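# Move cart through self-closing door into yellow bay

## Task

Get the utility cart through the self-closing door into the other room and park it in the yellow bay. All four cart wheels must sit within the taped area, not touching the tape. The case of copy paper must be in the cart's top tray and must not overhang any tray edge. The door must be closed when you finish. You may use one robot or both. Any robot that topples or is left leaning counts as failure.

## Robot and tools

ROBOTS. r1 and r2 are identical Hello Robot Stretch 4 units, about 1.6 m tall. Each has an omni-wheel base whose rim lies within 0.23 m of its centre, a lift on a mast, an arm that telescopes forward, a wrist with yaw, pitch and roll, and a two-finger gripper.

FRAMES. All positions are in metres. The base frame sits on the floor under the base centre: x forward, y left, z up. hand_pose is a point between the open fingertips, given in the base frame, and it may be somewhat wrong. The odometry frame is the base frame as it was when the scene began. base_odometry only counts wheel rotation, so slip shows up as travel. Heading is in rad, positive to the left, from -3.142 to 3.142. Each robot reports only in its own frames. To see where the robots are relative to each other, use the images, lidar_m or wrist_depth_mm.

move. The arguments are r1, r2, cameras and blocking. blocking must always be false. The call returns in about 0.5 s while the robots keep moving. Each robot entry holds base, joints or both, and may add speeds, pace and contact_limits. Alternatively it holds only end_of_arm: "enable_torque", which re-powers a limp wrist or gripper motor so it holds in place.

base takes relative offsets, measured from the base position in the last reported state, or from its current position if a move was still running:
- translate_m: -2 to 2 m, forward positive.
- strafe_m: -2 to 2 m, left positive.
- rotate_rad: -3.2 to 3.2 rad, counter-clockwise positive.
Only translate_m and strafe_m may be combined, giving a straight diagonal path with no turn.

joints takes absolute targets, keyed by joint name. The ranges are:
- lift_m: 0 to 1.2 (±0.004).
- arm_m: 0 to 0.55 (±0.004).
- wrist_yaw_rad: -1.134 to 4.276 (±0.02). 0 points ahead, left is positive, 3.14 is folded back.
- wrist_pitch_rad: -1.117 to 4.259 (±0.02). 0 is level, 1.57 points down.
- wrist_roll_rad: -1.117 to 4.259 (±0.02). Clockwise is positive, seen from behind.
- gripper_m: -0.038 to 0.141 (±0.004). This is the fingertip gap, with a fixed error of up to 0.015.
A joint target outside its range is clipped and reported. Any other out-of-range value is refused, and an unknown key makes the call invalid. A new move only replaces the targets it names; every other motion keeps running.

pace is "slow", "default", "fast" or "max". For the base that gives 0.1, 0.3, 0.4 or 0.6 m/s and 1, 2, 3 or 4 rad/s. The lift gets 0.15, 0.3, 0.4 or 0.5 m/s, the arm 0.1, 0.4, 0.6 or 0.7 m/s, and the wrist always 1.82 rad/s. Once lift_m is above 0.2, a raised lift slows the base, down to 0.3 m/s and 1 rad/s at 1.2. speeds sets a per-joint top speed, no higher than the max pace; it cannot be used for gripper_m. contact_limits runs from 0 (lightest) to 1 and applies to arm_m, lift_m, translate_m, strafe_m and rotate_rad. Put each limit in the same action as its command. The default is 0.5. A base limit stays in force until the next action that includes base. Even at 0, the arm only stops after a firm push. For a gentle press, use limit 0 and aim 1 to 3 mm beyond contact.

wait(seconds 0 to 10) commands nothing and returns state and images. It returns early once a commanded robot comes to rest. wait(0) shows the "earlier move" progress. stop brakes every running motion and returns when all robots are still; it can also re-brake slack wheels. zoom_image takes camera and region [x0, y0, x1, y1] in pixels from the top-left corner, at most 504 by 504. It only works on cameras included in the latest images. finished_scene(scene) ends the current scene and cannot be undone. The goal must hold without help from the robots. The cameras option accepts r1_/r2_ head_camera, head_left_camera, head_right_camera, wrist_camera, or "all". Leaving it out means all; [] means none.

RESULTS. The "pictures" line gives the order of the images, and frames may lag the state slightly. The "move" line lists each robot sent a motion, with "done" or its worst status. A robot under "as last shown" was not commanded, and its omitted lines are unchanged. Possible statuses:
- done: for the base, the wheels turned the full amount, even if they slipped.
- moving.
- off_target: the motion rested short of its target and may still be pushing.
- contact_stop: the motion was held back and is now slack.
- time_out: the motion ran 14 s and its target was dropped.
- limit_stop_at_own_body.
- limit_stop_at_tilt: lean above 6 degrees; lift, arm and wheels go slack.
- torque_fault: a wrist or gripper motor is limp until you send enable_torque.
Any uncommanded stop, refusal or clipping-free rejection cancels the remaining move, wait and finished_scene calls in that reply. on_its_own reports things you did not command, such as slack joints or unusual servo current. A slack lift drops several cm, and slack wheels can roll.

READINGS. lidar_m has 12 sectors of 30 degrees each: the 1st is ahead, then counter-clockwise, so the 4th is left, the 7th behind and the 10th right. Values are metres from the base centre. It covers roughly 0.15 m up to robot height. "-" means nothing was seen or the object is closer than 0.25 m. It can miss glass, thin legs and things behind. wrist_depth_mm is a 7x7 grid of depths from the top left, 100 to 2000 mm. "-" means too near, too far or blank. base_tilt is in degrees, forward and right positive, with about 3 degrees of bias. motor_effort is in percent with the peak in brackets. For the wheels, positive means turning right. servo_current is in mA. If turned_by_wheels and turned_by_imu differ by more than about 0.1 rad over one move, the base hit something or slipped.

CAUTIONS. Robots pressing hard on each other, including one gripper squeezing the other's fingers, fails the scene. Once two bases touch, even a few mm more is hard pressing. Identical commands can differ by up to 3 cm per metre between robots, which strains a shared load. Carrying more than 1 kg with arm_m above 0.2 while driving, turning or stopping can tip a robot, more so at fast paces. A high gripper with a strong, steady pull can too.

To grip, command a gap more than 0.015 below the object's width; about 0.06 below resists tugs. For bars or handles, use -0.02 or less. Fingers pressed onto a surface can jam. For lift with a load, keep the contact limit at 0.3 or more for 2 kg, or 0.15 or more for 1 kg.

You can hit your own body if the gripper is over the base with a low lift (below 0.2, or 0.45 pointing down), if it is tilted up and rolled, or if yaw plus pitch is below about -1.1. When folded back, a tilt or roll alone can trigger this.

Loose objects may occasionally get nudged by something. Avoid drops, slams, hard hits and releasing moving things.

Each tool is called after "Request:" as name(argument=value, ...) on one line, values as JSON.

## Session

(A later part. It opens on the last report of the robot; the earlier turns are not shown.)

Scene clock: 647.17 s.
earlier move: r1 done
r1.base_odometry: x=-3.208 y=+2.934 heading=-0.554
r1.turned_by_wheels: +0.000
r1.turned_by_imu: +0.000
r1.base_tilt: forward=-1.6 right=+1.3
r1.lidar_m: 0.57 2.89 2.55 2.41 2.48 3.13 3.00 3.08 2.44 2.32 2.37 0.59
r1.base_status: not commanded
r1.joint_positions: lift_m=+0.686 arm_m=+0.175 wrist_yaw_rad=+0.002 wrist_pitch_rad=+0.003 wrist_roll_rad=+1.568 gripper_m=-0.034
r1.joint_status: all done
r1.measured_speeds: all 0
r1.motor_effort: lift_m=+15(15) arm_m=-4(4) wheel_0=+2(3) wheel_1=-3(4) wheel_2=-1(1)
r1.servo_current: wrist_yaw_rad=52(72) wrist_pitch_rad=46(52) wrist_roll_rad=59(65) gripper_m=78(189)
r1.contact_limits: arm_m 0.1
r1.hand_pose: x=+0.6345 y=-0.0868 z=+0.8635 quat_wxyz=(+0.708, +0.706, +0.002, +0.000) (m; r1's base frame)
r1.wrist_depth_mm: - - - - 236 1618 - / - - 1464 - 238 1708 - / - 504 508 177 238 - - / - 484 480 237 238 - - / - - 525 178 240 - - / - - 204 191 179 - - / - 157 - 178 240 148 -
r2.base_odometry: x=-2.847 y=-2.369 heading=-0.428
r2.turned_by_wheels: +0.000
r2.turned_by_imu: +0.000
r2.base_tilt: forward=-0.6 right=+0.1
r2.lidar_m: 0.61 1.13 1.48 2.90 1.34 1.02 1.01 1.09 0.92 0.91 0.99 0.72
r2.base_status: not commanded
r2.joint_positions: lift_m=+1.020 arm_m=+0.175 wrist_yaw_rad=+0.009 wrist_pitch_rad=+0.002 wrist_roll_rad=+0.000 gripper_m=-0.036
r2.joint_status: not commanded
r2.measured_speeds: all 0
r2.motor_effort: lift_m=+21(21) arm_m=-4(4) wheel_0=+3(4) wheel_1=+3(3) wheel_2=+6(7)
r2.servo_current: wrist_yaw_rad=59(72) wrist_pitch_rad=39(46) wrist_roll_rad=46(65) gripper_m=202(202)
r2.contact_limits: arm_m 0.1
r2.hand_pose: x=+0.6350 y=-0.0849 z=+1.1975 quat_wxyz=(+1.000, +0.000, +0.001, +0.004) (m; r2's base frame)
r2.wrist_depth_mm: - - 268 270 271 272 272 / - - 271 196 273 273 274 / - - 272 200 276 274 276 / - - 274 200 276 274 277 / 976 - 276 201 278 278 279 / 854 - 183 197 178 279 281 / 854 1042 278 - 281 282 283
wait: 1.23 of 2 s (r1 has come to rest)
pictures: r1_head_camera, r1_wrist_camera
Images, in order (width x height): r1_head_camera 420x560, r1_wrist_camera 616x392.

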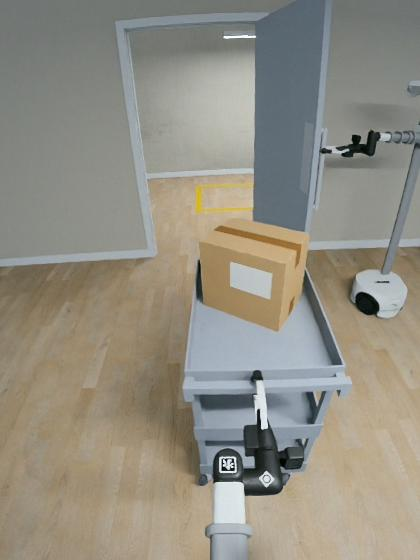

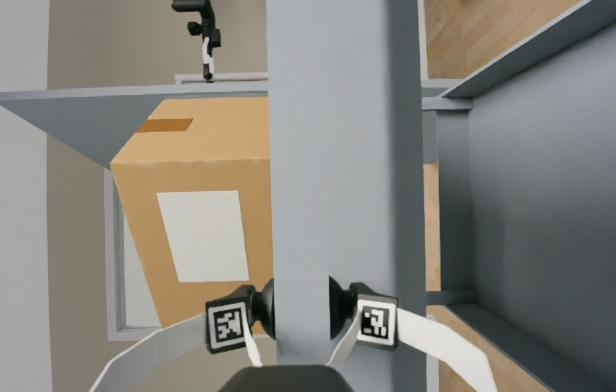

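Request:
move(blocking=false, r1={"base":{"strafe_m":-0.17},"pace":"slow"}, cameras=[])

Request:
wait(seconds=3, cameras=["r1_head_left_camera"])

Request:
move(blocking=false, r1={"base":{"translate_m":0.6,"strafe_m":0.18},"pace":"slow"}, cameras=[])

Request:
wait(seconds=8, cameras=["r1_head_camera","r1_head_left_camera","r1_wrist_camera"])

Scene clock: 656.03 s.
move: r1 moving
r1.base_odometry: x=-3.215 y=+2.922 heading=-0.553
r1.turned_by_wheels: +0.000
r1.turned_by_imu: +0.000
r1.base_tilt: forward=-1.6 right=+1.2
r1.lidar_m: 0.55 2.89 2.55 2.42 2.49 3.12 3.01 3.05 2.44 2.30 2.35 0.61
r1.base_status: strafe_m moving
r1.joint_positions: lift_m=+0.686 arm_m=+0.175 wrist_yaw_rad=+0.002 wrist_pitch_rad=+0.003 wrist_roll_rad=+1.568 gripper_m=-0.034
r1.joint_status: not commanded
r1.measured_speeds: translate_m=+0.001 strafe_m=-0.057 rotate_rad=-0.005 lift_m=+0.000 arm_m=+0.000 wrist_yaw_rad=+0.000 wrist_pitch_rad=+0.000 wrist_roll_rad=+0.000
r1.motor_effort: lift_m=+15(15) arm_m=-4(4) wheel_0=+10(12) wheel_1=-4(7) wheel_2=+1(1)
r1.servo_current: wrist_yaw_rad=46(65) wrist_pitch_rad=26(46) wrist_roll_rad=39(52) gripper_m=78(78)
r1.contact_limits: arm_m 0.1
r1.hand_pose: x=+0.6345 y=-0.0868 z=+0.8635 quat_wxyz=(+0.708, +0.706, +0.002, +0.000) (m; r1's base frame)
r1.wrist_depth_mm: - - - 237 238 1708 - / - - - - 238 1661 - / - 512 512 178 238 - - / - 477 473 238 239 - - / - - 521 178 238 - - / - - 189 192 181 - - / - 157 - 150 239 148 -
r2: as last shown
r2.lidar_m: 0.60 1.13 1.46 2.85 1.30 1.03 1.00 1.09 0.93 0.90 1.02 0.73
r2.motor_effort: lift_m=+21(21) arm_m=-4(4) wheel_0=+3(3) wheel_1=+3(3) wheel_2=+7(7)
r2.servo_current: wrist_yaw_rad=52(65) wrist_pitch_rad=39(39) wrist_roll_rad=39(52) gripper_m=195(202)
r2.contact_limits: arm_m 0.1
r2.wrist_depth_mm: - - 268 271 271 272 272 / - - 270 195 272 273 273 / - - 272 200 273 274 276 / - - 276 199 277 277 277 / 991 - 276 201 276 278 279 / 854 - 183 198 179 279 282 / 854 159 279 - 282 281 283
pictures: none
No camera images: "cameras" was empty.

Scene clock: 658.37 s.
earlier move: r1 done
r1.base_odometry: x=-3.297 y=+2.789 heading=-0.554
r1.turned_by_wheels: +0.000
r1.turned_by_imu: +0.000
r1.base_tilt: forward=-1.6 right=+1.3
r1.lidar_m: 0.54 2.89 2.71 2.55 2.65 3.13 2.99 3.06 2.28 2.12 2.18 0.62
r1.base_status: done
r1.joint_positions: lift_m=+0.686 arm_m=+0.175 wrist_yaw_rad=+0.002 wrist_pitch_rad=+0.003 wrist_roll_rad=+1.568 gripper_m=-0.034
r1.joint_status: not commanded
r1.measured_speeds: all 0
r1.motor_effort: lift_m=+15(15) arm_m=-4(4) wheel_0=+4(12) wheel_1=-3(7) wheel_2=+1(3)
r1.servo_current: wrist_yaw_rad=52(72) wrist_pitch_rad=39(52) wrist_roll_rad=46(72) gripper_m=78(85)
r1.contact_limits: arm_m 0.1
r1.hand_pose: x=+0.6345 y=-0.0868 z=+0.8635 quat_wxyz=(+0.708, +0.706, +0.002, +0.000) (m; r1's base frame)
r1.wrist_depth_mm: - - - - 304 1576 1138 / - - - - 279 1756 1281 / - - 1464 - 266 1618 - / - - 574 251 255 - - / - 488 477 241 244 - - / - - 204 192 181 - - / - 151 525 172 226 - -
r2.base_odometry: x=-2.847 y=-2.369 heading=-0.428
r2.turned_by_wheels: +0.000
r2.turned_by_imu: +0.000
r2.base_tilt: forward=-0.6 right=+0.1
r2.lidar_m: 0.59 1.12 1.32 2.89 1.32 1.02 1.01 1.09 0.94 0.91 0.99 0.69
r2.base_status: not commanded
r2.joint_positions: lift_m=+1.020 arm_m=+0.175 wrist_yaw_rad=+0.009 wrist_pitch_rad=+0.002 wrist_roll_rad=+0.000 gripper_m=-0.036
r2.joint_status: not commanded
r2.measured_speeds: all 0
r2.motor_effort: lift_m=+21(21) arm_m=-3(4) wheel_0=+3(4) wheel_1=+2(3) wheel_2=+7(7)
r2.servo_current: wrist_yaw_rad=59(72) wrist_pitch_rad=46(46) wrist_roll_rad=46(59) gripper_m=195(202)
r2.contact_limits: arm_m 0.1
r2.hand_pose: x=+0.6350 y=-0.0849 z=+1.1975 quat_wxyz=(+1.000, +0.000, +0.001, +0.004) (m; r2's base frame)
r2.wrist_depth_mm: - - 270 270 270 272 272 / - - 271 196 272 272 274 / - - 272 200 273 274 274 / - - 276 199 276 276 277 / - - 277 200 278 279 279 / 866 - 183 196 178 279 278 / 842 1042 279 - 279 279 283
wait: 2.33 of 3 s (r1 has come to rest)
pictures: r1_head_left_camera
Images, in order (width x height): r1_head_left_camera 420x672.

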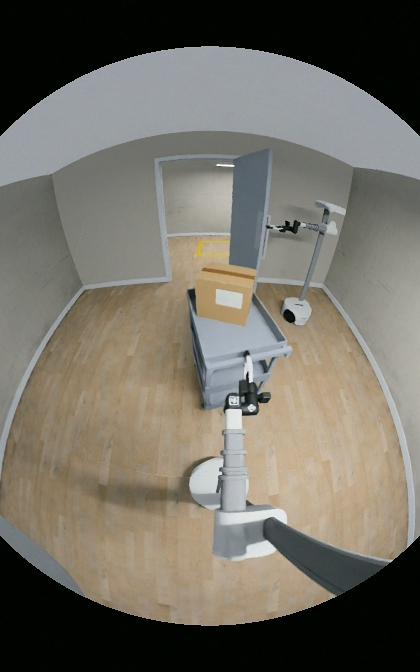

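Scene clock: 658.87 s.
move: r1 moving
r1.base_odometry: x=-3.284 y=+2.786 heading=-0.553
r1.turned_by_wheels: +0.000
r1.turned_by_imu: +0.000
r1.base_tilt: forward=-1.6 right=+1.3
r1.lidar_m: 0.52 2.90 2.69 2.56 2.64 3.11 3.01 3.08 2.28 2.12 2.22 0.61
r1.base_status: translate_m moving; strafe_m moving
r1.joint_positions: lift_m=+0.686 arm_m=+0.175 wrist_yaw_rad=+0.002 wrist_pitch_rad=+0.003 wrist_roll_rad=+1.568 gripper_m=-0.034
r1.joint_status: not commanded
r1.measured_speeds: translate_m=+0.048 strafe_m=+0.014 rotate_rad=+0.000 lift_m=+0.000 arm_m=+0.000 wrist_yaw_rad=+0.000 wrist_pitch_rad=+0.000 wrist_roll_rad=+0.000
r1.motor_effort: lift_m=+15(15) arm_m=-4(4) wheel_0=+5(6) wheel_1=+5(5) wheel_2=-5(6)
r1.servo_current: wrist_yaw_rad=46(59) wrist_pitch_rad=39(46) wrist_roll_rad=52(59) gripper_m=78(78)
r1.contact_limits: arm_m 0.1
r1.hand_pose: x=+0.6345 y=-0.0868 z=+0.8635 quat_wxyz=(+0.708, +0.706, +0.002, +0.000) (m; r1's base frame)
r1.wrist_depth_mm: - - - - 285 1537 1160 / - - - - 271 1708 1281 / - - 1537 256 256 1576 - / - - 564 244 246 - - / - 473 473 180 236 - - / - 500 187 193 182 - - / - 154 521 163 220 133 -
r2: as last shown
r2.base_tilt: forward=-0.6 right=+0.0
r2.lidar_m: 0.60 1.11 1.33 2.90 1.32 1.04 1.00 1.11 0.92 0.91 1.00 0.72
r2.motor_effort: lift_m=+21(21) arm_m=-3(4) wheel_0=+3(3) wheel_1=+3(3) wheel_2=+6(7)
r2.servo_current: wrist_yaw_rad=65(65) wrist_pitch_rad=46(46) wrist_roll_rad=46(52) gripper_m=195(202)
r2.contact_limits: arm_m 0.1
r2.wrist_depth_mm: - - 270 270 271 272 272 / - - 272 196 272 273 274 / - - 273 200 274 274 276 / - - 274 199 276 276 277 / - - 277 201 277 278 279 / 866 - 183 196 178 278 281 / 831 1025 279 - 281 281 283
pictures: none
No camera images: "cameras" was empty.

Scene clock: 665.87 s.
earlier move: r1 done
r1.base_odometry: x=-2.692 y=+2.627 heading=-0.553
r1.turned_by_wheels: +0.000
r1.turned_by_imu: -0.002
r1.base_tilt: forward=-1.6 right=+1.3
r1.lidar_m: 0.54 2.29 2.58 2.43 2.49 3.30 3.63 3.45 2.43 2.27 1.66 0.57
r1.base_status: done
r1.joint_positions: lift_m=+0.686 arm_m=+0.175 wrist_yaw_rad=-0.003 wrist_pitch_rad=+0.006 wrist_roll_rad=+1.568 gripper_m=-0.034
r1.joint_status: not commanded
r1.measured_speeds: all 0
r1.motor_effort: lift_m=+16(16) arm_m=+4(4) wheel_0=+2(8) wheel_1=+3(9) wheel_2=-3(13)
r1.servo_current: wrist_yaw_rad=46(78) wrist_pitch_rad=46(59) wrist_roll_rad=33(72) gripper_m=52(78)
r1.contact_limits: arm_m 0.1
r1.hand_pose: x=+0.6339 y=-0.0884 z=+0.8628 quat_wxyz=(+0.708, +0.706, +0.001, -0.003) (m; r1's base frame)
r1.wrist_depth_mm: - - - 237 239 1756 1160 / - 917 946 236 237 - - / - 521 549 235 235 - - / 1808 462 462 232 233 - - / 1808 512 500 170 231 - - / 1808 - 206 176 181 - - / 1756 - 585 - 226 - -
r2.base_odometry: x=-2.847 y=-2.369 heading=-0.428
r2.turned_by_wheels: +0.000
r2.turned_by_imu: +0.001
r2.base_tilt: forward=-0.6 right=+0.1
r2.lidar_m: 0.59 0.96 1.74 2.93 1.32 1.04 1.00 1.07 0.95 0.92 0.97 0.72
r2.base_status: not commanded
r2.joint_positions: lift_m=+1.020 arm_m=+0.175 wrist_yaw_rad=+0.009 wrist_pitch_rad=+0.002 wrist_roll_rad=+0.000 gripper_m=-0.036
r2.joint_status: not commanded
r2.measured_speeds: all 0
r2.motor_effort: lift_m=+21(21) arm_m=-4(4) wheel_0=+3(4) wheel_1=+2(3) wheel_2=+7(7)
r2.servo_current: wrist_yaw_rad=52(78) wrist_pitch_rad=39(52) wrist_roll_rad=39(59) gripper_m=202(208)
r2.contact_limits: arm_m 0.1
r2.hand_pose: x=+0.6350 y=-0.0849 z=+1.1975 quat_wxyz=(+1.000, +0.000, +0.001, +0.004) (m; r2's base frame)
r2.wrist_depth_mm: - - 270 270 271 271 273 / - - 270 196 273 273 273 / - - 273 201 274 274 274 / - - 274 200 276 276 278 / - - 274 200 277 278 279 / - 640 183 197 179 279 281 / 866 154 279 - 282 282 282
wait: 7.00 of 8 s (r1 has come to rest)
pictures: r1_head_camera, r1_head_left_camera, r1_wrist_camera
Images, in order (width x height): r1_head_camera 420x560, r1_head_left_camera 420x672, r1_wrist_camera 616x392.

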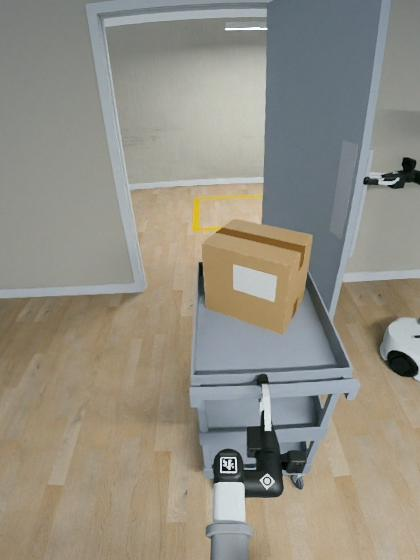

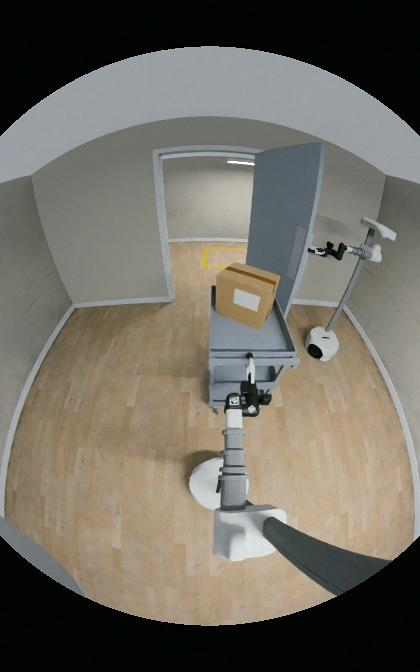

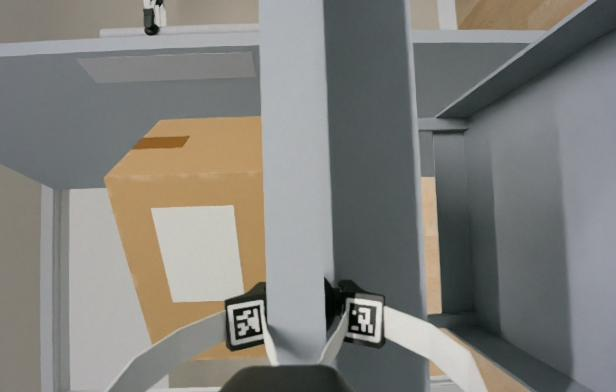

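Request:
move(blocking=false, r1={"base":{"translate_m":-0.6,"strafe_m":0.35},"pace":"slow"}, cameras=[])

Request:
wait(seconds=9, cameras=["r1_head_camera","r1_head_left_camera","r1_wrist_camera"])

Scene clock: 682.70 s.
move: r1 moving
r1.base_odometry: x=-2.699 y=+2.639 heading=-0.554
r1.turned_by_wheels: +0.000
r1.turned_by_imu: +0.000
r1.base_tilt: forward=-1.6 right=+1.3
r1.lidar_m: 0.56 2.28 2.58 2.42 2.46 3.28 3.64 3.45 2.41 2.29 1.67 0.58
r1.base_status: translate_m moving; strafe_m moving
r1.joint_positions: lift_m=+0.686 arm_m=+0.175 wrist_yaw_rad=-0.003 wrist_pitch_rad=+0.006 wrist_roll_rad=+1.568 gripper_m=-0.034
r1.joint_status: not commanded
r1.measured_speeds: translate_m=-0.048 strafe_m=+0.029 rotate_rad=+0.000 lift_m=+0.000 arm_m=+0.000 wrist_yaw_rad=+0.000 wrist_pitch_rad=+0.000 wrist_roll_rad=+0.000
r1.motor_effort: lift_m=+16(16) arm_m=-4(4) wheel_0=-11(11) wheel_1=+1(4) wheel_2=+5(7)
r1.servo_current: wrist_yaw_rad=33(59) wrist_pitch_rad=46(52) wrist_roll_rad=39(65) gripper_m=59(65)
r1.contact_limits: arm_m 0.1
r1.hand_pose: x=+0.6340 y=-0.0884 z=+0.8627 quat_wxyz=(+0.708, +0.706, +0.001, -0.003) (m; r1's base frame)
r1.wrist_depth_mm: - - - 237 239 1661 - / - 931 946 236 237 - - / - 512 544 232 235 - - / 1863 459 466 232 232 - - / 1756 512 500 170 231 - - / 1756 - 187 178 181 - - / 1756 - 591 - 228 - -
r2: as last shown
r2.turned_by_imu: +0.000
r2.lidar_m: 0.62 0.93 1.77 2.88 1.33 1.02 1.01 1.08 0.94 0.90 0.98 0.72
r2.servo_current: wrist_yaw_rad=52(72) wrist_pitch_rad=39(46) wrist_roll_rad=46(59) gripper_m=195(202)
r2.contact_limits: arm_m 0.1
r2.wrist_depth_mm: - - 270 268 271 272 272 / - - 271 195 273 273 273 / - - 272 201 273 274 276 / - - 274 199 276 276 276 / - - 276 201 277 277 279 / - 627 183 196 179 279 279 / 878 154 279 - 282 281 282
pictures: none
No camera images: "cameras" was empty.

Scene clock: 690.30 s.
earlier move: r1 done
r1.base_odometry: x=-3.019 y=+3.240 heading=-0.553
r1.turned_by_wheels: +0.000
r1.turned_by_imu: +0.000
r1.base_tilt: forward=-1.5 right=+1.3
r1.lidar_m: 0.58 2.86 2.16 2.04 2.12 2.78 3.02 3.08 2.83 2.68 2.74 0.58
r1.base_status: done
r1.joint_positions: lift_m=+0.686 arm_m=+0.175 wrist_yaw_rad=+0.002 wrist_pitch_rad=+0.006 wrist_roll_rad=+1.568 gripper_m=-0.034
r1.joint_status: not commanded
r1.measured_speeds: all 0
r1.motor_effort: lift_m=+16(16) arm_m=-4(4) wheel_0=-5(11) wheel_1=+2(5) wheel_2=+2(9)
r1.servo_current: wrist_yaw_rad=52(78) wrist_pitch_rad=46(59) wrist_roll_rad=39(78) gripper_m=59(65)
r1.contact_limits: arm_m 0.1
r1.hand_pose: x=+0.6345 y=-0.0869 z=+0.8626 quat_wxyz=(+0.708, +0.706, +0.003, -0.002) (m; r1's base frame)
r1.wrist_depth_mm: - - 1537 209 211 - - / - 530 530 213 214 - - / - 439 442 159 219 - - / - 488 480 161 223 - - / - - 549 164 227 - - / - - 209 177 180 1661 - / - - 182 - 236 138 -
r2.base_odometry: x=-2.847 y=-2.369 heading=-0.428
r2.turned_by_wheels: +0.000
r2.turned_by_imu: +0.001
r2.base_tilt: forward=-0.6 right=+0.1
r2.lidar_m: 0.61 1.37 2.37 2.91 1.33 1.04 1.01 1.10 0.90 0.91 0.98 0.71
r2.base_status: not commanded
r2.joint_positions: lift_m=+1.020 arm_m=+0.175 wrist_yaw_rad=+0.009 wrist_pitch_rad=+0.002 wrist_roll_rad=+0.000 gripper_m=-0.036
r2.joint_status: not commanded
r2.measured_speeds: all 0
r2.motor_effort: lift_m=+21(21) arm_m=-4(4) wheel_0=+3(4) wheel_1=+3(3) wheel_2=+6(7)
r2.servo_current: wrist_yaw_rad=59(78) wrist_pitch_rad=46(52) wrist_roll_rad=46(65) gripper_m=195(208)
r2.contact_limits: arm_m 0.1
r2.hand_pose: x=+0.6350 y=-0.0849 z=+1.1975 quat_wxyz=(+1.000, +0.000, +0.001, +0.004) (m; r2's base frame)
r2.wrist_depth_mm: - - 271 271 271 272 272 / - - 272 196 272 273 272 / - - 272 201 272 273 277 / - - 274 200 277 277 278 / 1160 1182 277 201 277 278 278 / 1008 1078 183 197 178 279 281 / 904 154 279 - 281 279 282
wait: 7.60 of 9 s (r1 has come to rest)
pictures: r1_head_camera, r1_head_left_camera, r1_wrist_camera
Images, in order (width x height): r1_head_camera 420x560, r1_head_left_camera 420x672, r1_wrist_camera 616x392.

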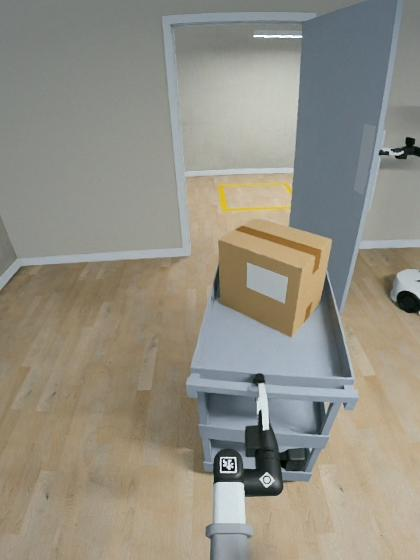

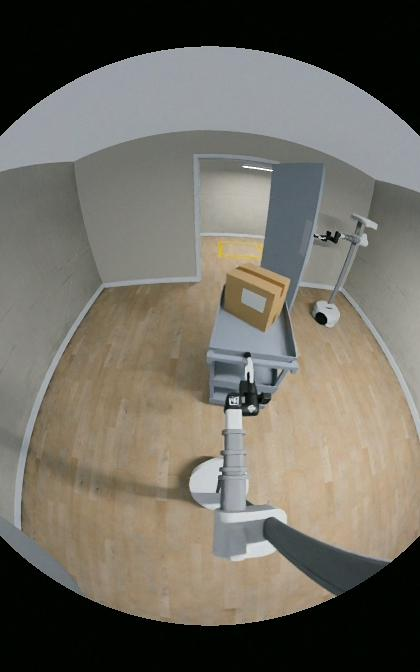

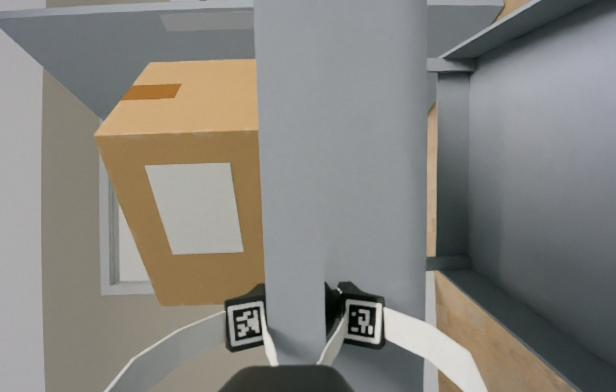

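Request:
move(blocking=false, r1={"base":{"translate_m":0.8,"strafe_m":-0.08},"pace":"slow"}, cameras=[])

Request:
wait(seconds=10, cameras=["r1_head_camera","r1_head_left_camera","r1_wrist_camera","r2_head_left_camera"])

Scene clock: 697.17 s.
move: r1 moving
r1.base_odometry: x=-3.009 y=+3.233 heading=-0.553
r1.turned_by_wheels: +0.000
r1.turned_by_imu: +0.000
r1.base_tilt: forward=-1.6 right=+1.3
r1.lidar_m: 0.57 2.84 2.16 2.04 2.11 2.81 3.03 3.13 2.82 2.68 2.72 0.58
r1.base_status: translate_m moving; strafe_m moving
r1.joint_positions: lift_m=+0.686 arm_m=+0.175 wrist_yaw_rad=+0.002 wrist_pitch_rad=+0.006 wrist_roll_rad=+1.568 gripper_m=-0.034
r1.joint_status: not commanded
r1.measured_speeds: translate_m=+0.048 strafe_m=-0.005 rotate_rad=-0.002 lift_m=+0.000 arm_m=+0.000 wrist_yaw_rad=+0.000 wrist_pitch_rad=+0.000 wrist_roll_rad=+0.000
r1.motor_effort: lift_m=+16(16) arm_m=+0(4) wheel_0=+6(10) wheel_1=+5(5) wheel_2=-6(7)
r1.servo_current: wrist_yaw_rad=65(65) wrist_pitch_rad=46(52) wrist_roll_rad=65(65) gripper_m=59(65)
r1.contact_limits: arm_m 0.1
r1.hand_pose: x=+0.6344 y=-0.0869 z=+0.8626 quat_wxyz=(+0.708, +0.706, +0.003, -0.002) (m; r1's base frame)
r1.wrist_depth_mm: - - 1499 211 213 - - / - 554 521 214 216 - - / - 445 442 160 220 - - / - 484 484 162 223 - - / - - 539 164 227 - - / - - 211 175 181 1708 - / - - 177 - 235 138 -
r2: as last shown
r2.turned_by_imu: +0.000
r2.base_tilt: forward=-0.7 right=+0.0
r2.lidar_m: 0.62 1.37 2.36 2.86 1.31 1.02 1.00 1.09 0.92 0.89 0.99 0.73
r2.servo_current: wrist_yaw_rad=65(65) wrist_pitch_rad=39(46) wrist_roll_rad=59(59) gripper_m=195(202)
r2.contact_limits: arm_m 0.1
r2.wrist_depth_mm: - - 268 270 271 271 272 / - - 271 196 272 272 273 / - - 272 200 274 274 276 / - - 274 199 274 276 278 / 1160 - 276 200 278 277 279 / 1008 1098 183 196 178 279 281 / 891 154 278 - 281 281 283
pictures: none
No camera images: "cameras" was empty.

Scene clock: 706.00 s.
earlier move: r1 done
r1.base_odometry: x=-2.380 y=+2.752 heading=-0.553
r1.turned_by_wheels: +0.000
r1.turned_by_imu: +0.001
r1.base_tilt: forward=-1.6 right=+1.3
r1.lidar_m: 0.60 2.05 2.31 2.15 2.22 2.94 3.87 3.84 2.71 2.56 1.55 0.49
r1.base_status: done
r1.joint_positions: lift_m=+0.686 arm_m=+0.175 wrist_yaw_rad=+0.000 wrist_pitch_rad=+0.006 wrist_roll_rad=+1.568 gripper_m=-0.034
r1.joint_status: not commanded
r1.measured_speeds: all 0
r1.motor_effort: lift_m=+16(16) arm_m=+4(4) wheel_0=+4(12) wheel_1=+2(8) wheel_2=-2(11)
r1.servo_current: wrist_yaw_rad=59(72) wrist_pitch_rad=46(59) wrist_roll_rad=46(72) gripper_m=59(65)
r1.contact_limits: arm_m 0.1
r1.hand_pose: x=+0.6343 y=-0.0874 z=+0.8626 quat_wxyz=(+0.708, +0.706, +0.002, -0.002) (m; r1's base frame)
r1.wrist_depth_mm: - 362 362 - 152 154 - / 1756 410 415 106 166 167 - / - 554 504 112 180 180 - / - - - - 196 - - / - - - - 214 1618 - / - - 211 - 180 1618 1308 / - 137 167 - 176 - 1205
r2.base_odometry: x=-2.847 y=-2.369 heading=-0.428
r2.turned_by_wheels: +0.000
r2.turned_by_imu: +0.001
r2.base_tilt: forward=-0.7 right=+0.1
r2.lidar_m: 0.60 1.14 4.96 2.91 1.35 1.01 0.98 1.10 0.93 0.91 0.99 0.70
r2.base_status: not commanded
r2.joint_positions: lift_m=+1.020 arm_m=+0.175 wrist_yaw_rad=+0.009 wrist_pitch_rad=+0.002 wrist_roll_rad=+0.000 gripper_m=-0.036
r2.joint_status: not commanded
r2.measured_speeds: all 0
r2.motor_effort: lift_m=+21(21) arm_m=-4(4) wheel_0=+3(4) wheel_1=+3(3) wheel_2=+7(7)
r2.servo_current: wrist_yaw_rad=59(78) wrist_pitch_rad=39(52) wrist_roll_rad=46(59) gripper_m=195(208)
r2.contact_limits: arm_m 0.1
r2.hand_pose: x=+0.6350 y=-0.0849 z=+1.1975 quat_wxyz=(+1.000, +0.000, +0.001, +0.004) (m; r2's base frame)
r2.wrist_depth_mm: - - 270 270 271 272 272 / - - 270 195 272 274 273 / - - 271 200 273 273 277 / - - 273 200 274 278 278 / - - 276 201 277 278 279 / - 1205 182 197 178 279 281 / - 138 278 - 281 279 283
wait: 8.83 of 10 s (r1 has come to rest)
pictures: r1_head_camera, r1_head_left_camera, r1_wrist_camera, r2_head_left_camera
Images, in order (width x height): r1_head_camera 420x560, r1_head_left_camera 420x672, r1_wrist_camera 616x392, r2_head_left_camera 420x672.

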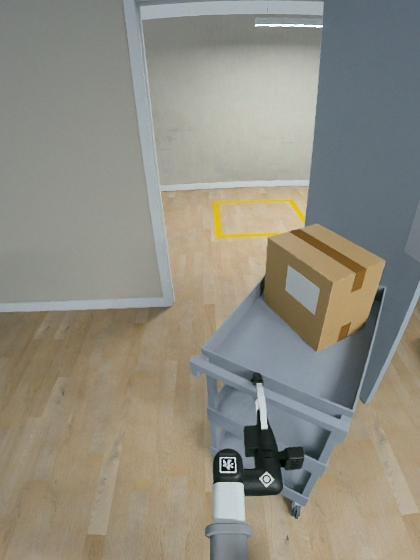

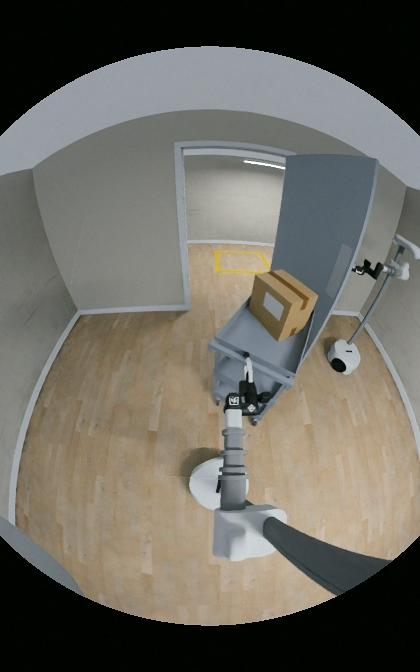

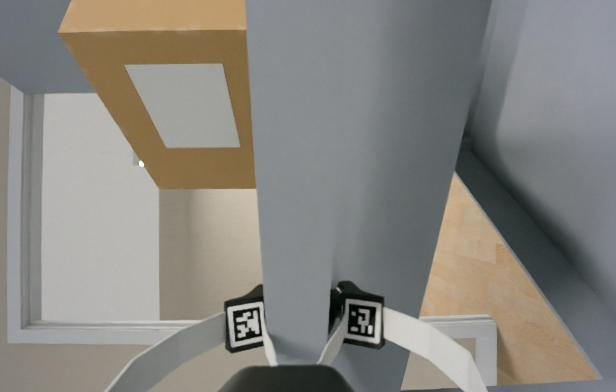

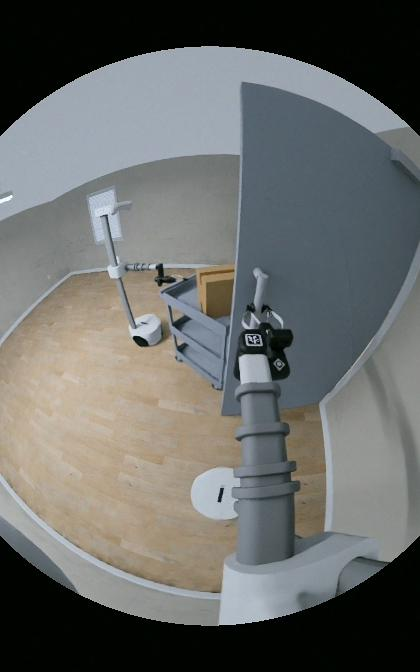

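Request:
move(blocking=false, r1={"base":{"translate_m":-0.8,"strafe_m":-0.04},"pace":"slow"}, cameras=[])

Request:
wait(seconds=10, cameras=["r1_head_camera","r1_head_left_camera","r1_wrist_camera"])

Scene clock: 730.73 s.
move: r1 moving
r1.base_odometry: x=-2.391 y=+2.758 heading=-0.553
r1.turned_by_wheels: +0.000
r1.turned_by_imu: +0.000
r1.base_tilt: forward=-1.6 right=+1.3
r1.lidar_m: 0.60 2.08 2.26 2.16 2.22 2.95 3.86 3.84 2.69 2.56 1.58 0.50
r1.base_status: translate_m moving; strafe_m moving
r1.joint_positions: lift_m=+0.686 arm_m=+0.175 wrist_yaw_rad=+0.000 wrist_pitch_rad=+0.006 wrist_roll_rad=+1.568 gripper_m=-0.034
r1.joint_status: not commanded
r1.measured_speeds: translate_m=-0.050 strafe_m=-0.002 rotate_rad=+0.000 lift_m=+0.000 arm_m=+0.000 wrist_yaw_rad=+0.000 wrist_pitch_rad=+0.000 wrist_roll_rad=+0.000
r1.motor_effort: lift_m=+16(16) arm_m=+1(4) wheel_0=-6(6) wheel_1=-5(6) wheel_2=+8(10)
r1.servo_current: wrist_yaw_rad=39(59) wrist_pitch_rad=52(52) wrist_roll_rad=39(59) gripper_m=52(65)
r1.contact_limits: arm_m 0.1
r1.hand_pose: x=+0.6343 y=-0.0874 z=+0.8626 quat_wxyz=(+0.708, +0.706, +0.002, -0.002) (m; r1's base frame)
r1.wrist_depth_mm: - 362 364 - 152 156 - / - 413 413 107 167 167 - / - 549 504 113 181 - - / - - - - 197 - - / - - - - 215 1576 - / - - 211 - 180 1661 1255 / - 137 167 - 176 137 1205
r2: as last shown
r2.turned_by_imu: +0.000
r2.base_tilt: forward=-0.6 right=+0.1
r2.lidar_m: 0.60 1.16 4.99 2.90 1.34 1.03 0.98 1.06 0.94 0.91 1.00 0.72
r2.motor_effort: lift_m=+21(21) arm_m=-4(4) wheel_0=+3(4) wheel_1=+3(3) wheel_2=+6(7)
r2.servo_current: wrist_yaw_rad=65(65) wrist_pitch_rad=39(46) wrist_roll_rad=39(59) gripper_m=202(202)
r2.contact_limits: arm_m 0.1
r2.wrist_depth_mm: - - 270 270 272 272 272 / - - 271 196 272 273 274 / - - 271 201 274 274 276 / - - 274 198 274 277 278 / - - 276 201 278 277 279 / - 1118 182 196 178 279 281 / - 138 278 - 279 281 282
pictures: none
No camera images: "cameras" was empty.

Scene clock: 739.53 s.
earlier move: r1 done
r1.base_odometry: x=-3.081 y=+3.138 heading=-0.554
r1.turned_by_wheels: -0.001
r1.turned_by_imu: -0.003
r1.base_tilt: forward=-1.5 right=+1.3
r1.lidar_m: 0.54 2.88 2.28 2.16 2.21 2.95 3.02 3.06 2.71 2.56 2.63 0.60
r1.base_status: done
r1.joint_positions: lift_m=+0.686 arm_m=+0.175 wrist_yaw_rad=-0.001 wrist_pitch_rad=+0.006 wrist_roll_rad=+1.568 gripper_m=-0.034
r1.joint_status: not commanded
r1.measured_speeds: all 0
r1.motor_effort: lift_m=+16(16) arm_m=-4(4) wheel_0=-6(12) wheel_1=-4(9) wheel_2=+1(10)
r1.servo_current: wrist_yaw_rad=52(78) wrist_pitch_rad=39(59) wrist_roll_rad=39(72) gripper_m=59(65)
r1.contact_limits: arm_m 0.1
r1.hand_pose: x=+0.6342 y=-0.0876 z=+0.8626 quat_wxyz=(+0.708, +0.706, +0.002, -0.002) (m; r1's base frame)
r1.wrist_depth_mm: - - - 237 237 1661 1205 / - - 1499 174 236 - - / - - 554 234 235 - - / - 459 462 231 234 - - / - 504 496 171 231 - - / - - 208 176 180 - - / - - 591 - 229 138 -
r2.base_odometry: x=-2.847 y=-2.369 heading=-0.428
r2.turned_by_wheels: +0.000
r2.turned_by_imu: +0.001
r2.base_tilt: forward=-0.6 right=+0.1
r2.lidar_m: 0.59 1.33 2.26 2.93 1.32 1.02 1.00 1.10 0.93 0.92 1.00 0.71
r2.base_status: not commanded
r2.joint_positions: lift_m=+1.020 arm_m=+0.175 wrist_yaw_rad=+0.009 wrist_pitch_rad=+0.002 wrist_roll_rad=+0.000 gripper_m=-0.036
r2.joint_status: not commanded
r2.measured_speeds: all 0
r2.motor_effort: lift_m=+21(21) arm_m=-4(4) wheel_0=+3(4) wheel_1=+2(3) wheel_2=+6(7)
r2.servo_current: wrist_yaw_rad=59(78) wrist_pitch_rad=46(52) wrist_roll_rad=46(59) gripper_m=195(208)
r2.contact_limits: arm_m 0.1
r2.hand_pose: x=+0.6350 y=-0.0849 z=+1.1975 quat_wxyz=(+1.000, +0.000, +0.001, +0.004) (m; r2's base frame)
r2.wrist_depth_mm: - - 270 270 270 272 273 / - - 271 196 272 272 274 / - - 272 200 274 274 274 / - - 274 200 276 277 278 / 1042 - 276 201 277 279 279 / 991 1060 183 197 179 279 279 / 878 154 279 - 278 281 283
wait: 8.80 of 10 s (r1 has come to rest)
pictures: r1_head_camera, r1_head_left_camera, r1_wrist_camera
Images, in order (width x height): r1_head_camera 420x560, r1_head_left_camera 420x672, r1_wrist_camera 616x392.

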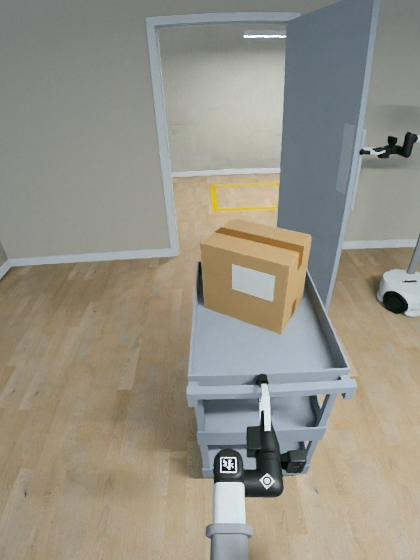

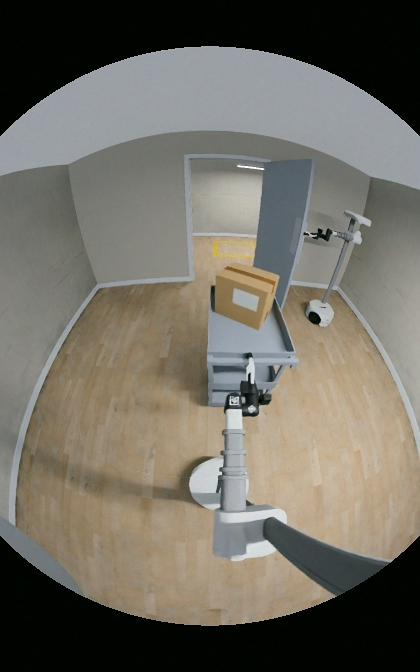

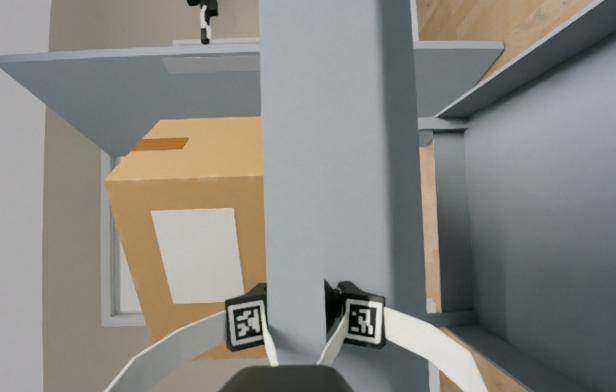

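Request:
move(blocking=false, r1={"base":{"translate_m":0.25,"strafe_m":0.01},"pace":"slow"}, cameras=[])

Request:
wait(seconds=4, cameras=["r1_head_camera"])

Scene clock: 745.60 s.
move: r1 moving
r1.base_odometry: x=-3.071 y=+3.133 heading=-0.554
r1.turned_by_wheels: +0.000
r1.turned_by_imu: +0.000
r1.base_tilt: forward=-1.6 right=+1.3
r1.lidar_m: 0.56 2.86 2.30 2.16 2.23 2.94 3.04 3.08 2.70 2.57 2.61 0.59
r1.base_status: translate_m moving; strafe_m moving
r1.joint_positions: lift_m=+0.686 arm_m=+0.175 wrist_yaw_rad=-0.001 wrist_pitch_rad=+0.006 wrist_roll_rad=+1.568 gripper_m=-0.034
r1.joint_status: not commanded
r1.measured_speeds: translate_m=+0.048 strafe_m=+0.002 rotate_rad=-0.001 lift_m=+0.000 arm_m=+0.000 wrist_yaw_rad=+0.000 wrist_pitch_rad=+0.000 wrist_roll_rad=+0.000
r1.motor_effort: lift_m=+16(16) arm_m=+2(4) wheel_0=+6(6) wheel_1=+5(5) wheel_2=-8(10)
r1.servo_current: wrist_yaw_rad=39(65) wrist_pitch_rad=46(52) wrist_roll_rad=26(52) gripper_m=59(59)
r1.contact_limits: arm_m 0.1
r1.hand_pose: x=+0.6342 y=-0.0876 z=+0.8626 quat_wxyz=(+0.708, +0.706, +0.002, -0.002) (m; r1's base frame)
r1.wrist_depth_mm: - - - 235 236 1661 1229 / - - - 236 235 - - / - - 554 232 235 - - / - 462 459 171 233 - - / - 508 500 170 231 - - / - - 208 175 180 - - / - - 585 - 228 - -
r2: as last shown
r2.turned_by_imu: +0.000
r2.base_tilt: forward=-0.6 right=+0.0
r2.lidar_m: 0.59 1.33 2.22 2.90 1.34 1.03 1.00 1.07 0.92 0.92 0.95 0.70
r2.motor_effort: lift_m=+21(21) arm_m=-3(4) wheel_0=+3(3) wheel_1=+3(3) wheel_2=+6(7)
r2.servo_current: wrist_yaw_rad=52(65) wrist_pitch_rad=39(46) wrist_roll_rad=52(59) gripper_m=202(202)
r2.contact_limits: arm_m 0.1
r2.wrist_depth_mm: - - 270 268 271 271 271 / - - 271 196 272 273 274 / - - 273 201 274 273 277 / - - 274 200 276 277 277 / 1025 - 276 201 276 277 279 / 960 1078 182 196 178 279 279 / 931 154 278 - 281 282 283
pictures: none
No camera images: "cameras" was empty.

Scene clock: 748.90 s.
earlier move: r1 done
r1.base_odometry: x=-2.863 y=+3.016 heading=-0.554
r1.turned_by_wheels: +0.000
r1.turned_by_imu: -0.001
r1.base_tilt: forward=-1.6 right=+1.3
r1.lidar_m: 0.55 2.61 2.29 2.18 2.25 3.00 3.26 3.35 2.72 2.56 2.19 0.58
r1.base_status: done
r1.joint_positions: lift_m=+0.686 arm_m=+0.175 wrist_yaw_rad=-0.001 wrist_pitch_rad=+0.006 wrist_roll_rad=+1.568 gripper_m=-0.034
r1.joint_status: not commanded
r1.measured_speeds: all 0
r1.motor_effort: lift_m=+16(16) arm_m=+4(4) wheel_0=+2(6) wheel_1=+2(7) wheel_2=-5(10)
r1.servo_current: wrist_yaw_rad=65(65) wrist_pitch_rad=46(52) wrist_roll_rad=46(72) gripper_m=72(72)
r1.contact_limits: arm_m 0.1
r1.hand_pose: x=+0.6342 y=-0.0876 z=+0.8626 quat_wxyz=(+0.708, +0.706, +0.002, -0.002) (m; r1's base frame)
r1.wrist_depth_mm: - 1255 1281 208 212 - - / - 521 517 155 214 - - / - 445 445 216 219 - - / - 484 484 161 222 - - / - - 539 164 226 - - / - - 207 176 181 1618 - / - - 182 - 235 138 -
r2.base_odometry: x=-2.847 y=-2.369 heading=-0.428
r2.turned_by_wheels: +0.000
r2.turned_by_imu: +0.000
r2.base_tilt: forward=-0.6 right=+0.1
r2.lidar_m: 0.63 1.15 2.15 2.88 1.30 1.04 1.00 1.11 0.94 0.91 0.98 0.72
r2.base_status: not commanded
r2.joint_positions: lift_m=+1.020 arm_m=+0.175 wrist_yaw_rad=+0.009 wrist_pitch_rad=+0.002 wrist_roll_rad=+0.000 gripper_m=-0.036
r2.joint_status: not commanded
r2.measured_speeds: all 0
r2.motor_effort: lift_m=+21(21) arm_m=-3(4) wheel_0=+3(4) wheel_1=+3(3) wheel_2=+7(7)
r2.servo_current: wrist_yaw_rad=59(78) wrist_pitch_rad=39(52) wrist_roll_rad=39(59) gripper_m=195(208)
r2.contact_limits: arm_m 0.1
r2.hand_pose: x=+0.6350 y=-0.0849 z=+1.1975 quat_wxyz=(+1.000, +0.000, +0.001, +0.004) (m; r2's base frame)
r2.wrist_depth_mm: - - 268 270 271 272 272 / - - 271 195 273 273 273 / - - 273 201 273 274 274 / - - 274 199 276 277 277 / - 960 277 201 278 278 279 / 842 878 182 196 178 281 282 / - 146 278 - 281 282 282
wait: 3.30 of 4 s (r1 has come to rest)
pictures: r1_head_camera
Images, in order (width x height): r1_head_camera 420x560.

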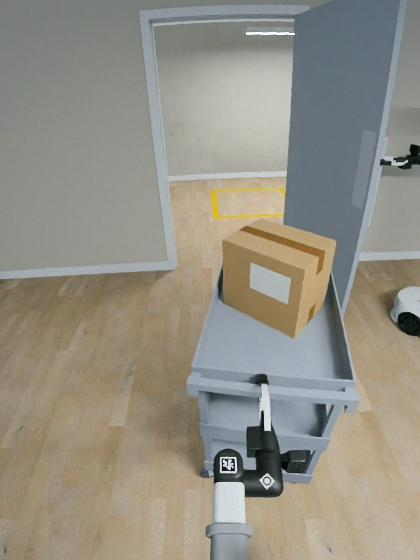

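Request:
move(blocking=false, r1={"base":{"translate_m":0.2,"strafe_m":-0.09},"pace":"slow"}, cameras=[])

Request:
wait(seconds=4, cameras=["r1_head_camera"])

Scene clock: 754.60 s.
move: r1 moving
r1.base_odometry: x=-2.856 y=+3.004 heading=-0.554
r1.turned_by_wheels: +0.000
r1.turned_by_imu: +0.000
r1.base_tilt: forward=-1.6 right=+1.3
r1.lidar_m: 0.58 2.61 2.30 2.15 2.24 2.97 3.28 3.34 2.70 2.53 2.13 0.57
r1.base_status: translate_m moving; strafe_m moving
r1.joint_positions: lift_m=+0.686 arm_m=+0.175 wrist_yaw_rad=-0.001 wrist_pitch_rad=+0.006 wrist_roll_rad=+1.568 gripper_m=-0.034
r1.joint_status: not commanded
r1.measured_speeds: translate_m=+0.048 strafe_m=-0.023 rotate_rad=-0.001 lift_m=+0.000 arm_m=+0.000 wrist_yaw_rad=+0.000 wrist_pitch_rad=+0.000 wrist_roll_rad=+0.000
r1.motor_effort: lift_m=+16(16) arm_m=+4(4) wheel_0=+10(10) wheel_1=+4(5) wheel_2=-7(11)
r1.servo_current: wrist_yaw_rad=52(65) wrist_pitch_rad=52(52) wrist_roll_rad=33(59) gripper_m=59(65)
r1.contact_limits: arm_m 0.1
r1.hand_pose: x=+0.6342 y=-0.0876 z=+0.8626 quat_wxyz=(+0.708, +0.706, +0.002, -0.002) (m; r1's base frame)
r1.wrist_depth_mm: - 1255 1281 208 211 - - / - 521 525 155 214 - - / - 442 445 215 218 - - / - 488 477 160 223 - - / - - 544 164 227 - - / - - 211 167 182 1576 - / - - 179 - 235 139 -
r2: as last shown
r2.lidar_m: 0.60 1.14 2.14 2.91 1.32 1.03 1.00 1.08 0.92 0.91 0.99 0.68
r2.motor_effort: lift_m=+21(21) arm_m=-3(4) wheel_0=+3(3) wheel_1=+2(3) wheel_2=+7(7)
r2.servo_current: wrist_yaw_rad=52(59) wrist_pitch_rad=39(46) wrist_roll_rad=46(59) gripper_m=195(202)
r2.contact_limits: arm_m 0.1
r2.wrist_depth_mm: - - 268 271 270 273 273 / - - 271 195 272 273 273 / - - 272 200 273 274 276 / - - 273 200 276 277 277 / - 960 274 201 278 278 279 / 946 866 182 197 178 279 279 / - 146 279 - 281 281 282
pictures: none
No camera images: "cameras" was empty.

Scene clock: 757.50 s.
earlier move: r1 done
r1.base_odometry: x=-2.741 y=+2.834 heading=-0.554
r1.turned_by_wheels: +0.000
r1.turned_by_imu: -0.001
r1.base_tilt: forward=-1.6 right=+1.3
r1.lidar_m: 0.55 2.44 2.41 2.25 2.33 3.09 3.49 3.54 2.60 2.45 1.88 0.59
r1.base_status: done
r1.joint_positions: lift_m=+0.686 arm_m=+0.175 wrist_yaw_rad=-0.001 wrist_pitch_rad=+0.006 wrist_roll_rad=+1.568 gripper_m=-0.034
r1.joint_status: not commanded
r1.measured_speeds: all 0
r1.motor_effort: lift_m=+16(16) arm_m=+4(4) wheel_0=+3(11) wheel_1=+3(6) wheel_2=-2(11)
r1.servo_current: wrist_yaw_rad=59(72) wrist_pitch_rad=46(65) wrist_roll_rad=39(65) gripper_m=59(65)
r1.contact_limits: arm_m 0.1
r1.hand_pose: x=+0.6342 y=-0.0876 z=+0.8626 quat_wxyz=(+0.708, +0.706, +0.002, -0.002) (m; r1's base frame)
r1.wrist_depth_mm: - 1042 1060 243 244 - - / - - - 238 241 - - / - 559 559 236 237 - - / 1863 466 466 233 235 - - / 1983 496 492 172 233 - - / 1863 - 208 176 181 - - / - 145 179 - 226 - -
r2.base_odometry: x=-2.847 y=-2.369 heading=-0.428
r2.turned_by_wheels: +0.000
r2.turned_by_imu: +0.000
r2.base_tilt: forward=-0.7 right=+0.1
r2.lidar_m: 0.59 1.14 4.99 2.90 1.33 1.03 1.00 1.07 0.92 0.90 0.97 0.70
r2.base_status: not commanded
r2.joint_positions: lift_m=+1.020 arm_m=+0.175 wrist_yaw_rad=+0.009 wrist_pitch_rad=+0.002 wrist_roll_rad=+0.000 gripper_m=-0.036
r2.joint_status: not commanded
r2.measured_speeds: all 0
r2.motor_effort: lift_m=+21(21) arm_m=-4(4) wheel_0=+3(4) wheel_1=+2(3) wheel_2=+7(7)
r2.servo_current: wrist_yaw_rad=65(72) wrist_pitch_rad=39(46) wrist_roll_rad=46(59) gripper_m=202(202)
r2.contact_limits: arm_m 0.1
r2.hand_pose: x=+0.6350 y=-0.0849 z=+1.1975 quat_wxyz=(+1.000, +0.000, +0.001, +0.004) (m; r2's base frame)
r2.wrist_depth_mm: - - 268 271 268 272 272 / - - 270 196 272 273 273 / - - 272 200 274 274 276 / - - 274 200 274 276 278 / - - 273 200 277 277 279 / 1205 778 183 197 178 281 281 / - 147 279 - 281 281 281
wait: 2.90 of 4 s (r1 has come to rest)
pictures: r1_head_camera
Images, in order (width x height): r1_head_camera 420x560.

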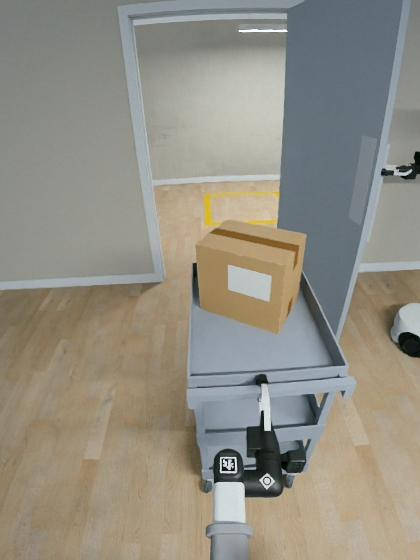

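Request:
move(blocking=false, r1={"base":{"translate_m":0.25,"strafe_m":0.025},"pace":"slow"}, cameras=[])

Request:
wait(seconds=4, cameras=["r1_head_camera","r2_head_left_camera"])

Scene clock: 763.40 s.
move: r1 moving
r1.base_odometry: x=-2.730 y=+2.828 heading=-0.554
r1.turned_by_wheels: +0.000
r1.turned_by_imu: -0.001
r1.base_tilt: forward=-1.6 right=+1.3
r1.lidar_m: 0.54 2.40 2.40 2.24 2.31 3.08 3.50 3.51 2.59 2.45 1.87 0.60
r1.base_status: translate_m moving; strafe_m moving
r1.joint_positions: lift_m=+0.686 arm_m=+0.175 wrist_yaw_rad=-0.001 wrist_pitch_rad=+0.006 wrist_roll_rad=+1.568 gripper_m=-0.034
r1.joint_status: not commanded
r1.measured_speeds: translate_m=+0.049 strafe_m=+0.005 rotate_rad=+0.002 lift_m=+0.000 arm_m=+0.000 wrist_yaw_rad=+0.000 wrist_pitch_rad=+0.000 wrist_roll_rad=+0.000
r1.motor_effort: lift_m=+16(16) arm_m=+4(4) wheel_0=+2(5) wheel_1=+4(6) wheel_2=-9(10)
r1.servo_current: wrist_yaw_rad=26(72) wrist_pitch_rad=52(52) wrist_roll_rad=46(59) gripper_m=59(65)
r1.contact_limits: arm_m 0.1
r1.hand_pose: x=+0.6342 y=-0.0876 z=+0.8626 quat_wxyz=(+0.708, +0.706, +0.002, -0.002) (m; r1's base frame)
r1.wrist_depth_mm: - 1042 1098 244 244 - - / - - - 241 241 - - / - 621 564 236 238 - - / 1921 466 462 234 236 - - / 1983 500 488 172 232 - - / 1863 - 208 175 181 - - / - 145 179 - 224 - -
r2: as last shown
r2.base_tilt: forward=-0.6 right=+0.1
r2.lidar_m: 0.60 1.15 4.96 2.90 1.31 1.03 0.99 1.09 0.93 0.89 0.99 0.71
r2.motor_effort: lift_m=+21(21) arm_m=-3(4) wheel_0=+3(4) wheel_1=+2(3) wheel_2=+7(7)
r2.servo_current: wrist_yaw_rad=52(65) wrist_pitch_rad=46(46) wrist_roll_rad=39(52) gripper_m=195(208)
r2.contact_limits: arm_m 0.1
r2.wrist_depth_mm: - - 270 270 270 271 272 / - - 270 196 272 273 276 / - - 272 201 274 274 276 / - - 273 200 277 277 278 / - - 276 200 277 277 279 / 1160 778 182 196 178 278 279 / - 147 278 - 281 281 283
pictures: none
No camera images: "cameras" was empty.

Scene clock: 766.70 s.
earlier move: r1 done
r1.base_odometry: x=-2.515 y=+2.724 heading=-0.554
r1.turned_by_wheels: +0.000
r1.turned_by_imu: -0.001
r1.base_tilt: forward=-1.6 right=+1.3
r1.lidar_m: 0.53 2.15 2.39 2.27 2.30 3.05 3.75 3.73 2.61 2.47 1.66 0.60
r1.base_status: done
r1.joint_positions: lift_m=+0.686 arm_m=+0.175 wrist_yaw_rad=-0.001 wrist_pitch_rad=+0.006 wrist_roll_rad=+1.568 gripper_m=-0.034
r1.joint_status: not commanded
r1.measured_speeds: all 0
r1.motor_effort: lift_m=+16(16) arm_m=+4(4) wheel_0=+2(6) wheel_1=+1(8) wheel_2=-2(11)
r1.servo_current: wrist_yaw_rad=65(72) wrist_pitch_rad=46(59) wrist_roll_rad=46(72) gripper_m=59(65)
r1.contact_limits: arm_m 0.1
r1.hand_pose: x=+0.6342 y=-0.0876 z=+0.8626 quat_wxyz=(+0.708, +0.706, +0.002, -0.002) (m; r1's base frame)
r1.wrist_depth_mm: - - - 251 253 - - / - - - 247 250 - - / 1756 - 609 239 242 - - / 1708 492 469 236 238 - - / 1708 488 480 173 234 - - / 1708 - 208 176 181 - - / 1661 535 182 127 224 - -
r2.base_odometry: x=-2.847 y=-2.369 heading=-0.428
r2.turned_by_wheels: +0.000
r2.turned_by_imu: +0.000
r2.base_tilt: forward=-0.6 right=+0.1
r2.lidar_m: 0.59 1.18 4.95 2.90 1.32 1.03 1.01 1.10 0.93 0.91 1.00 0.71
r2.base_status: not commanded
r2.joint_positions: lift_m=+1.020 arm_m=+0.175 wrist_yaw_rad=+0.009 wrist_pitch_rad=+0.002 wrist_roll_rad=+0.000 gripper_m=-0.036
r2.joint_status: not commanded
r2.measured_speeds: all 0
r2.motor_effort: lift_m=+21(21) arm_m=-4(4) wheel_0=+3(4) wheel_1=+2(3) wheel_2=+7(7)
r2.servo_current: wrist_yaw_rad=59(72) wrist_pitch_rad=46(46) wrist_roll_rad=46(59) gripper_m=195(208)
r2.contact_limits: arm_m 0.1
r2.hand_pose: x=+0.6350 y=-0.0849 z=+1.1975 quat_wxyz=(+1.000, +0.000, +0.001, +0.004) (m; r2's base frame)
r2.wrist_depth_mm: - - 270 270 271 271 272 / - - 270 195 272 273 273 / - - 273 200 273 274 276 / - - 274 200 276 277 276 / - - 274 200 277 278 281 / - - 183 197 178 281 279 / - 146 278 - 279 281 282
wait: 3.30 of 4 s (r1 has come to rest)
pictures: r1_head_camera, r2_head_left_camera
Images, in order (width x height): r1_head_camera 420x560, r2_head_left_camera 420x672.

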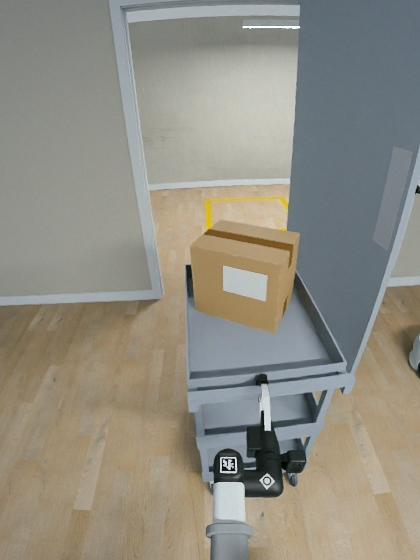

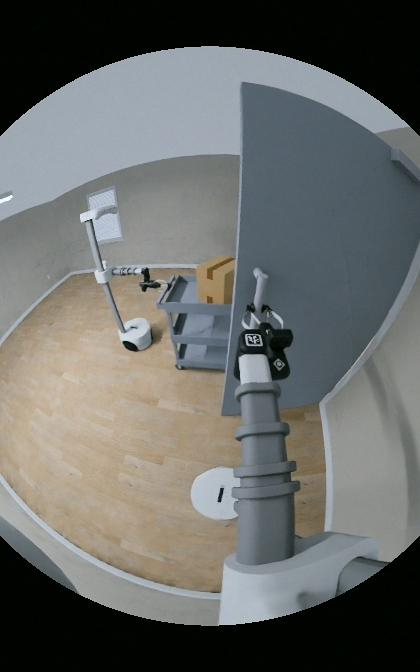

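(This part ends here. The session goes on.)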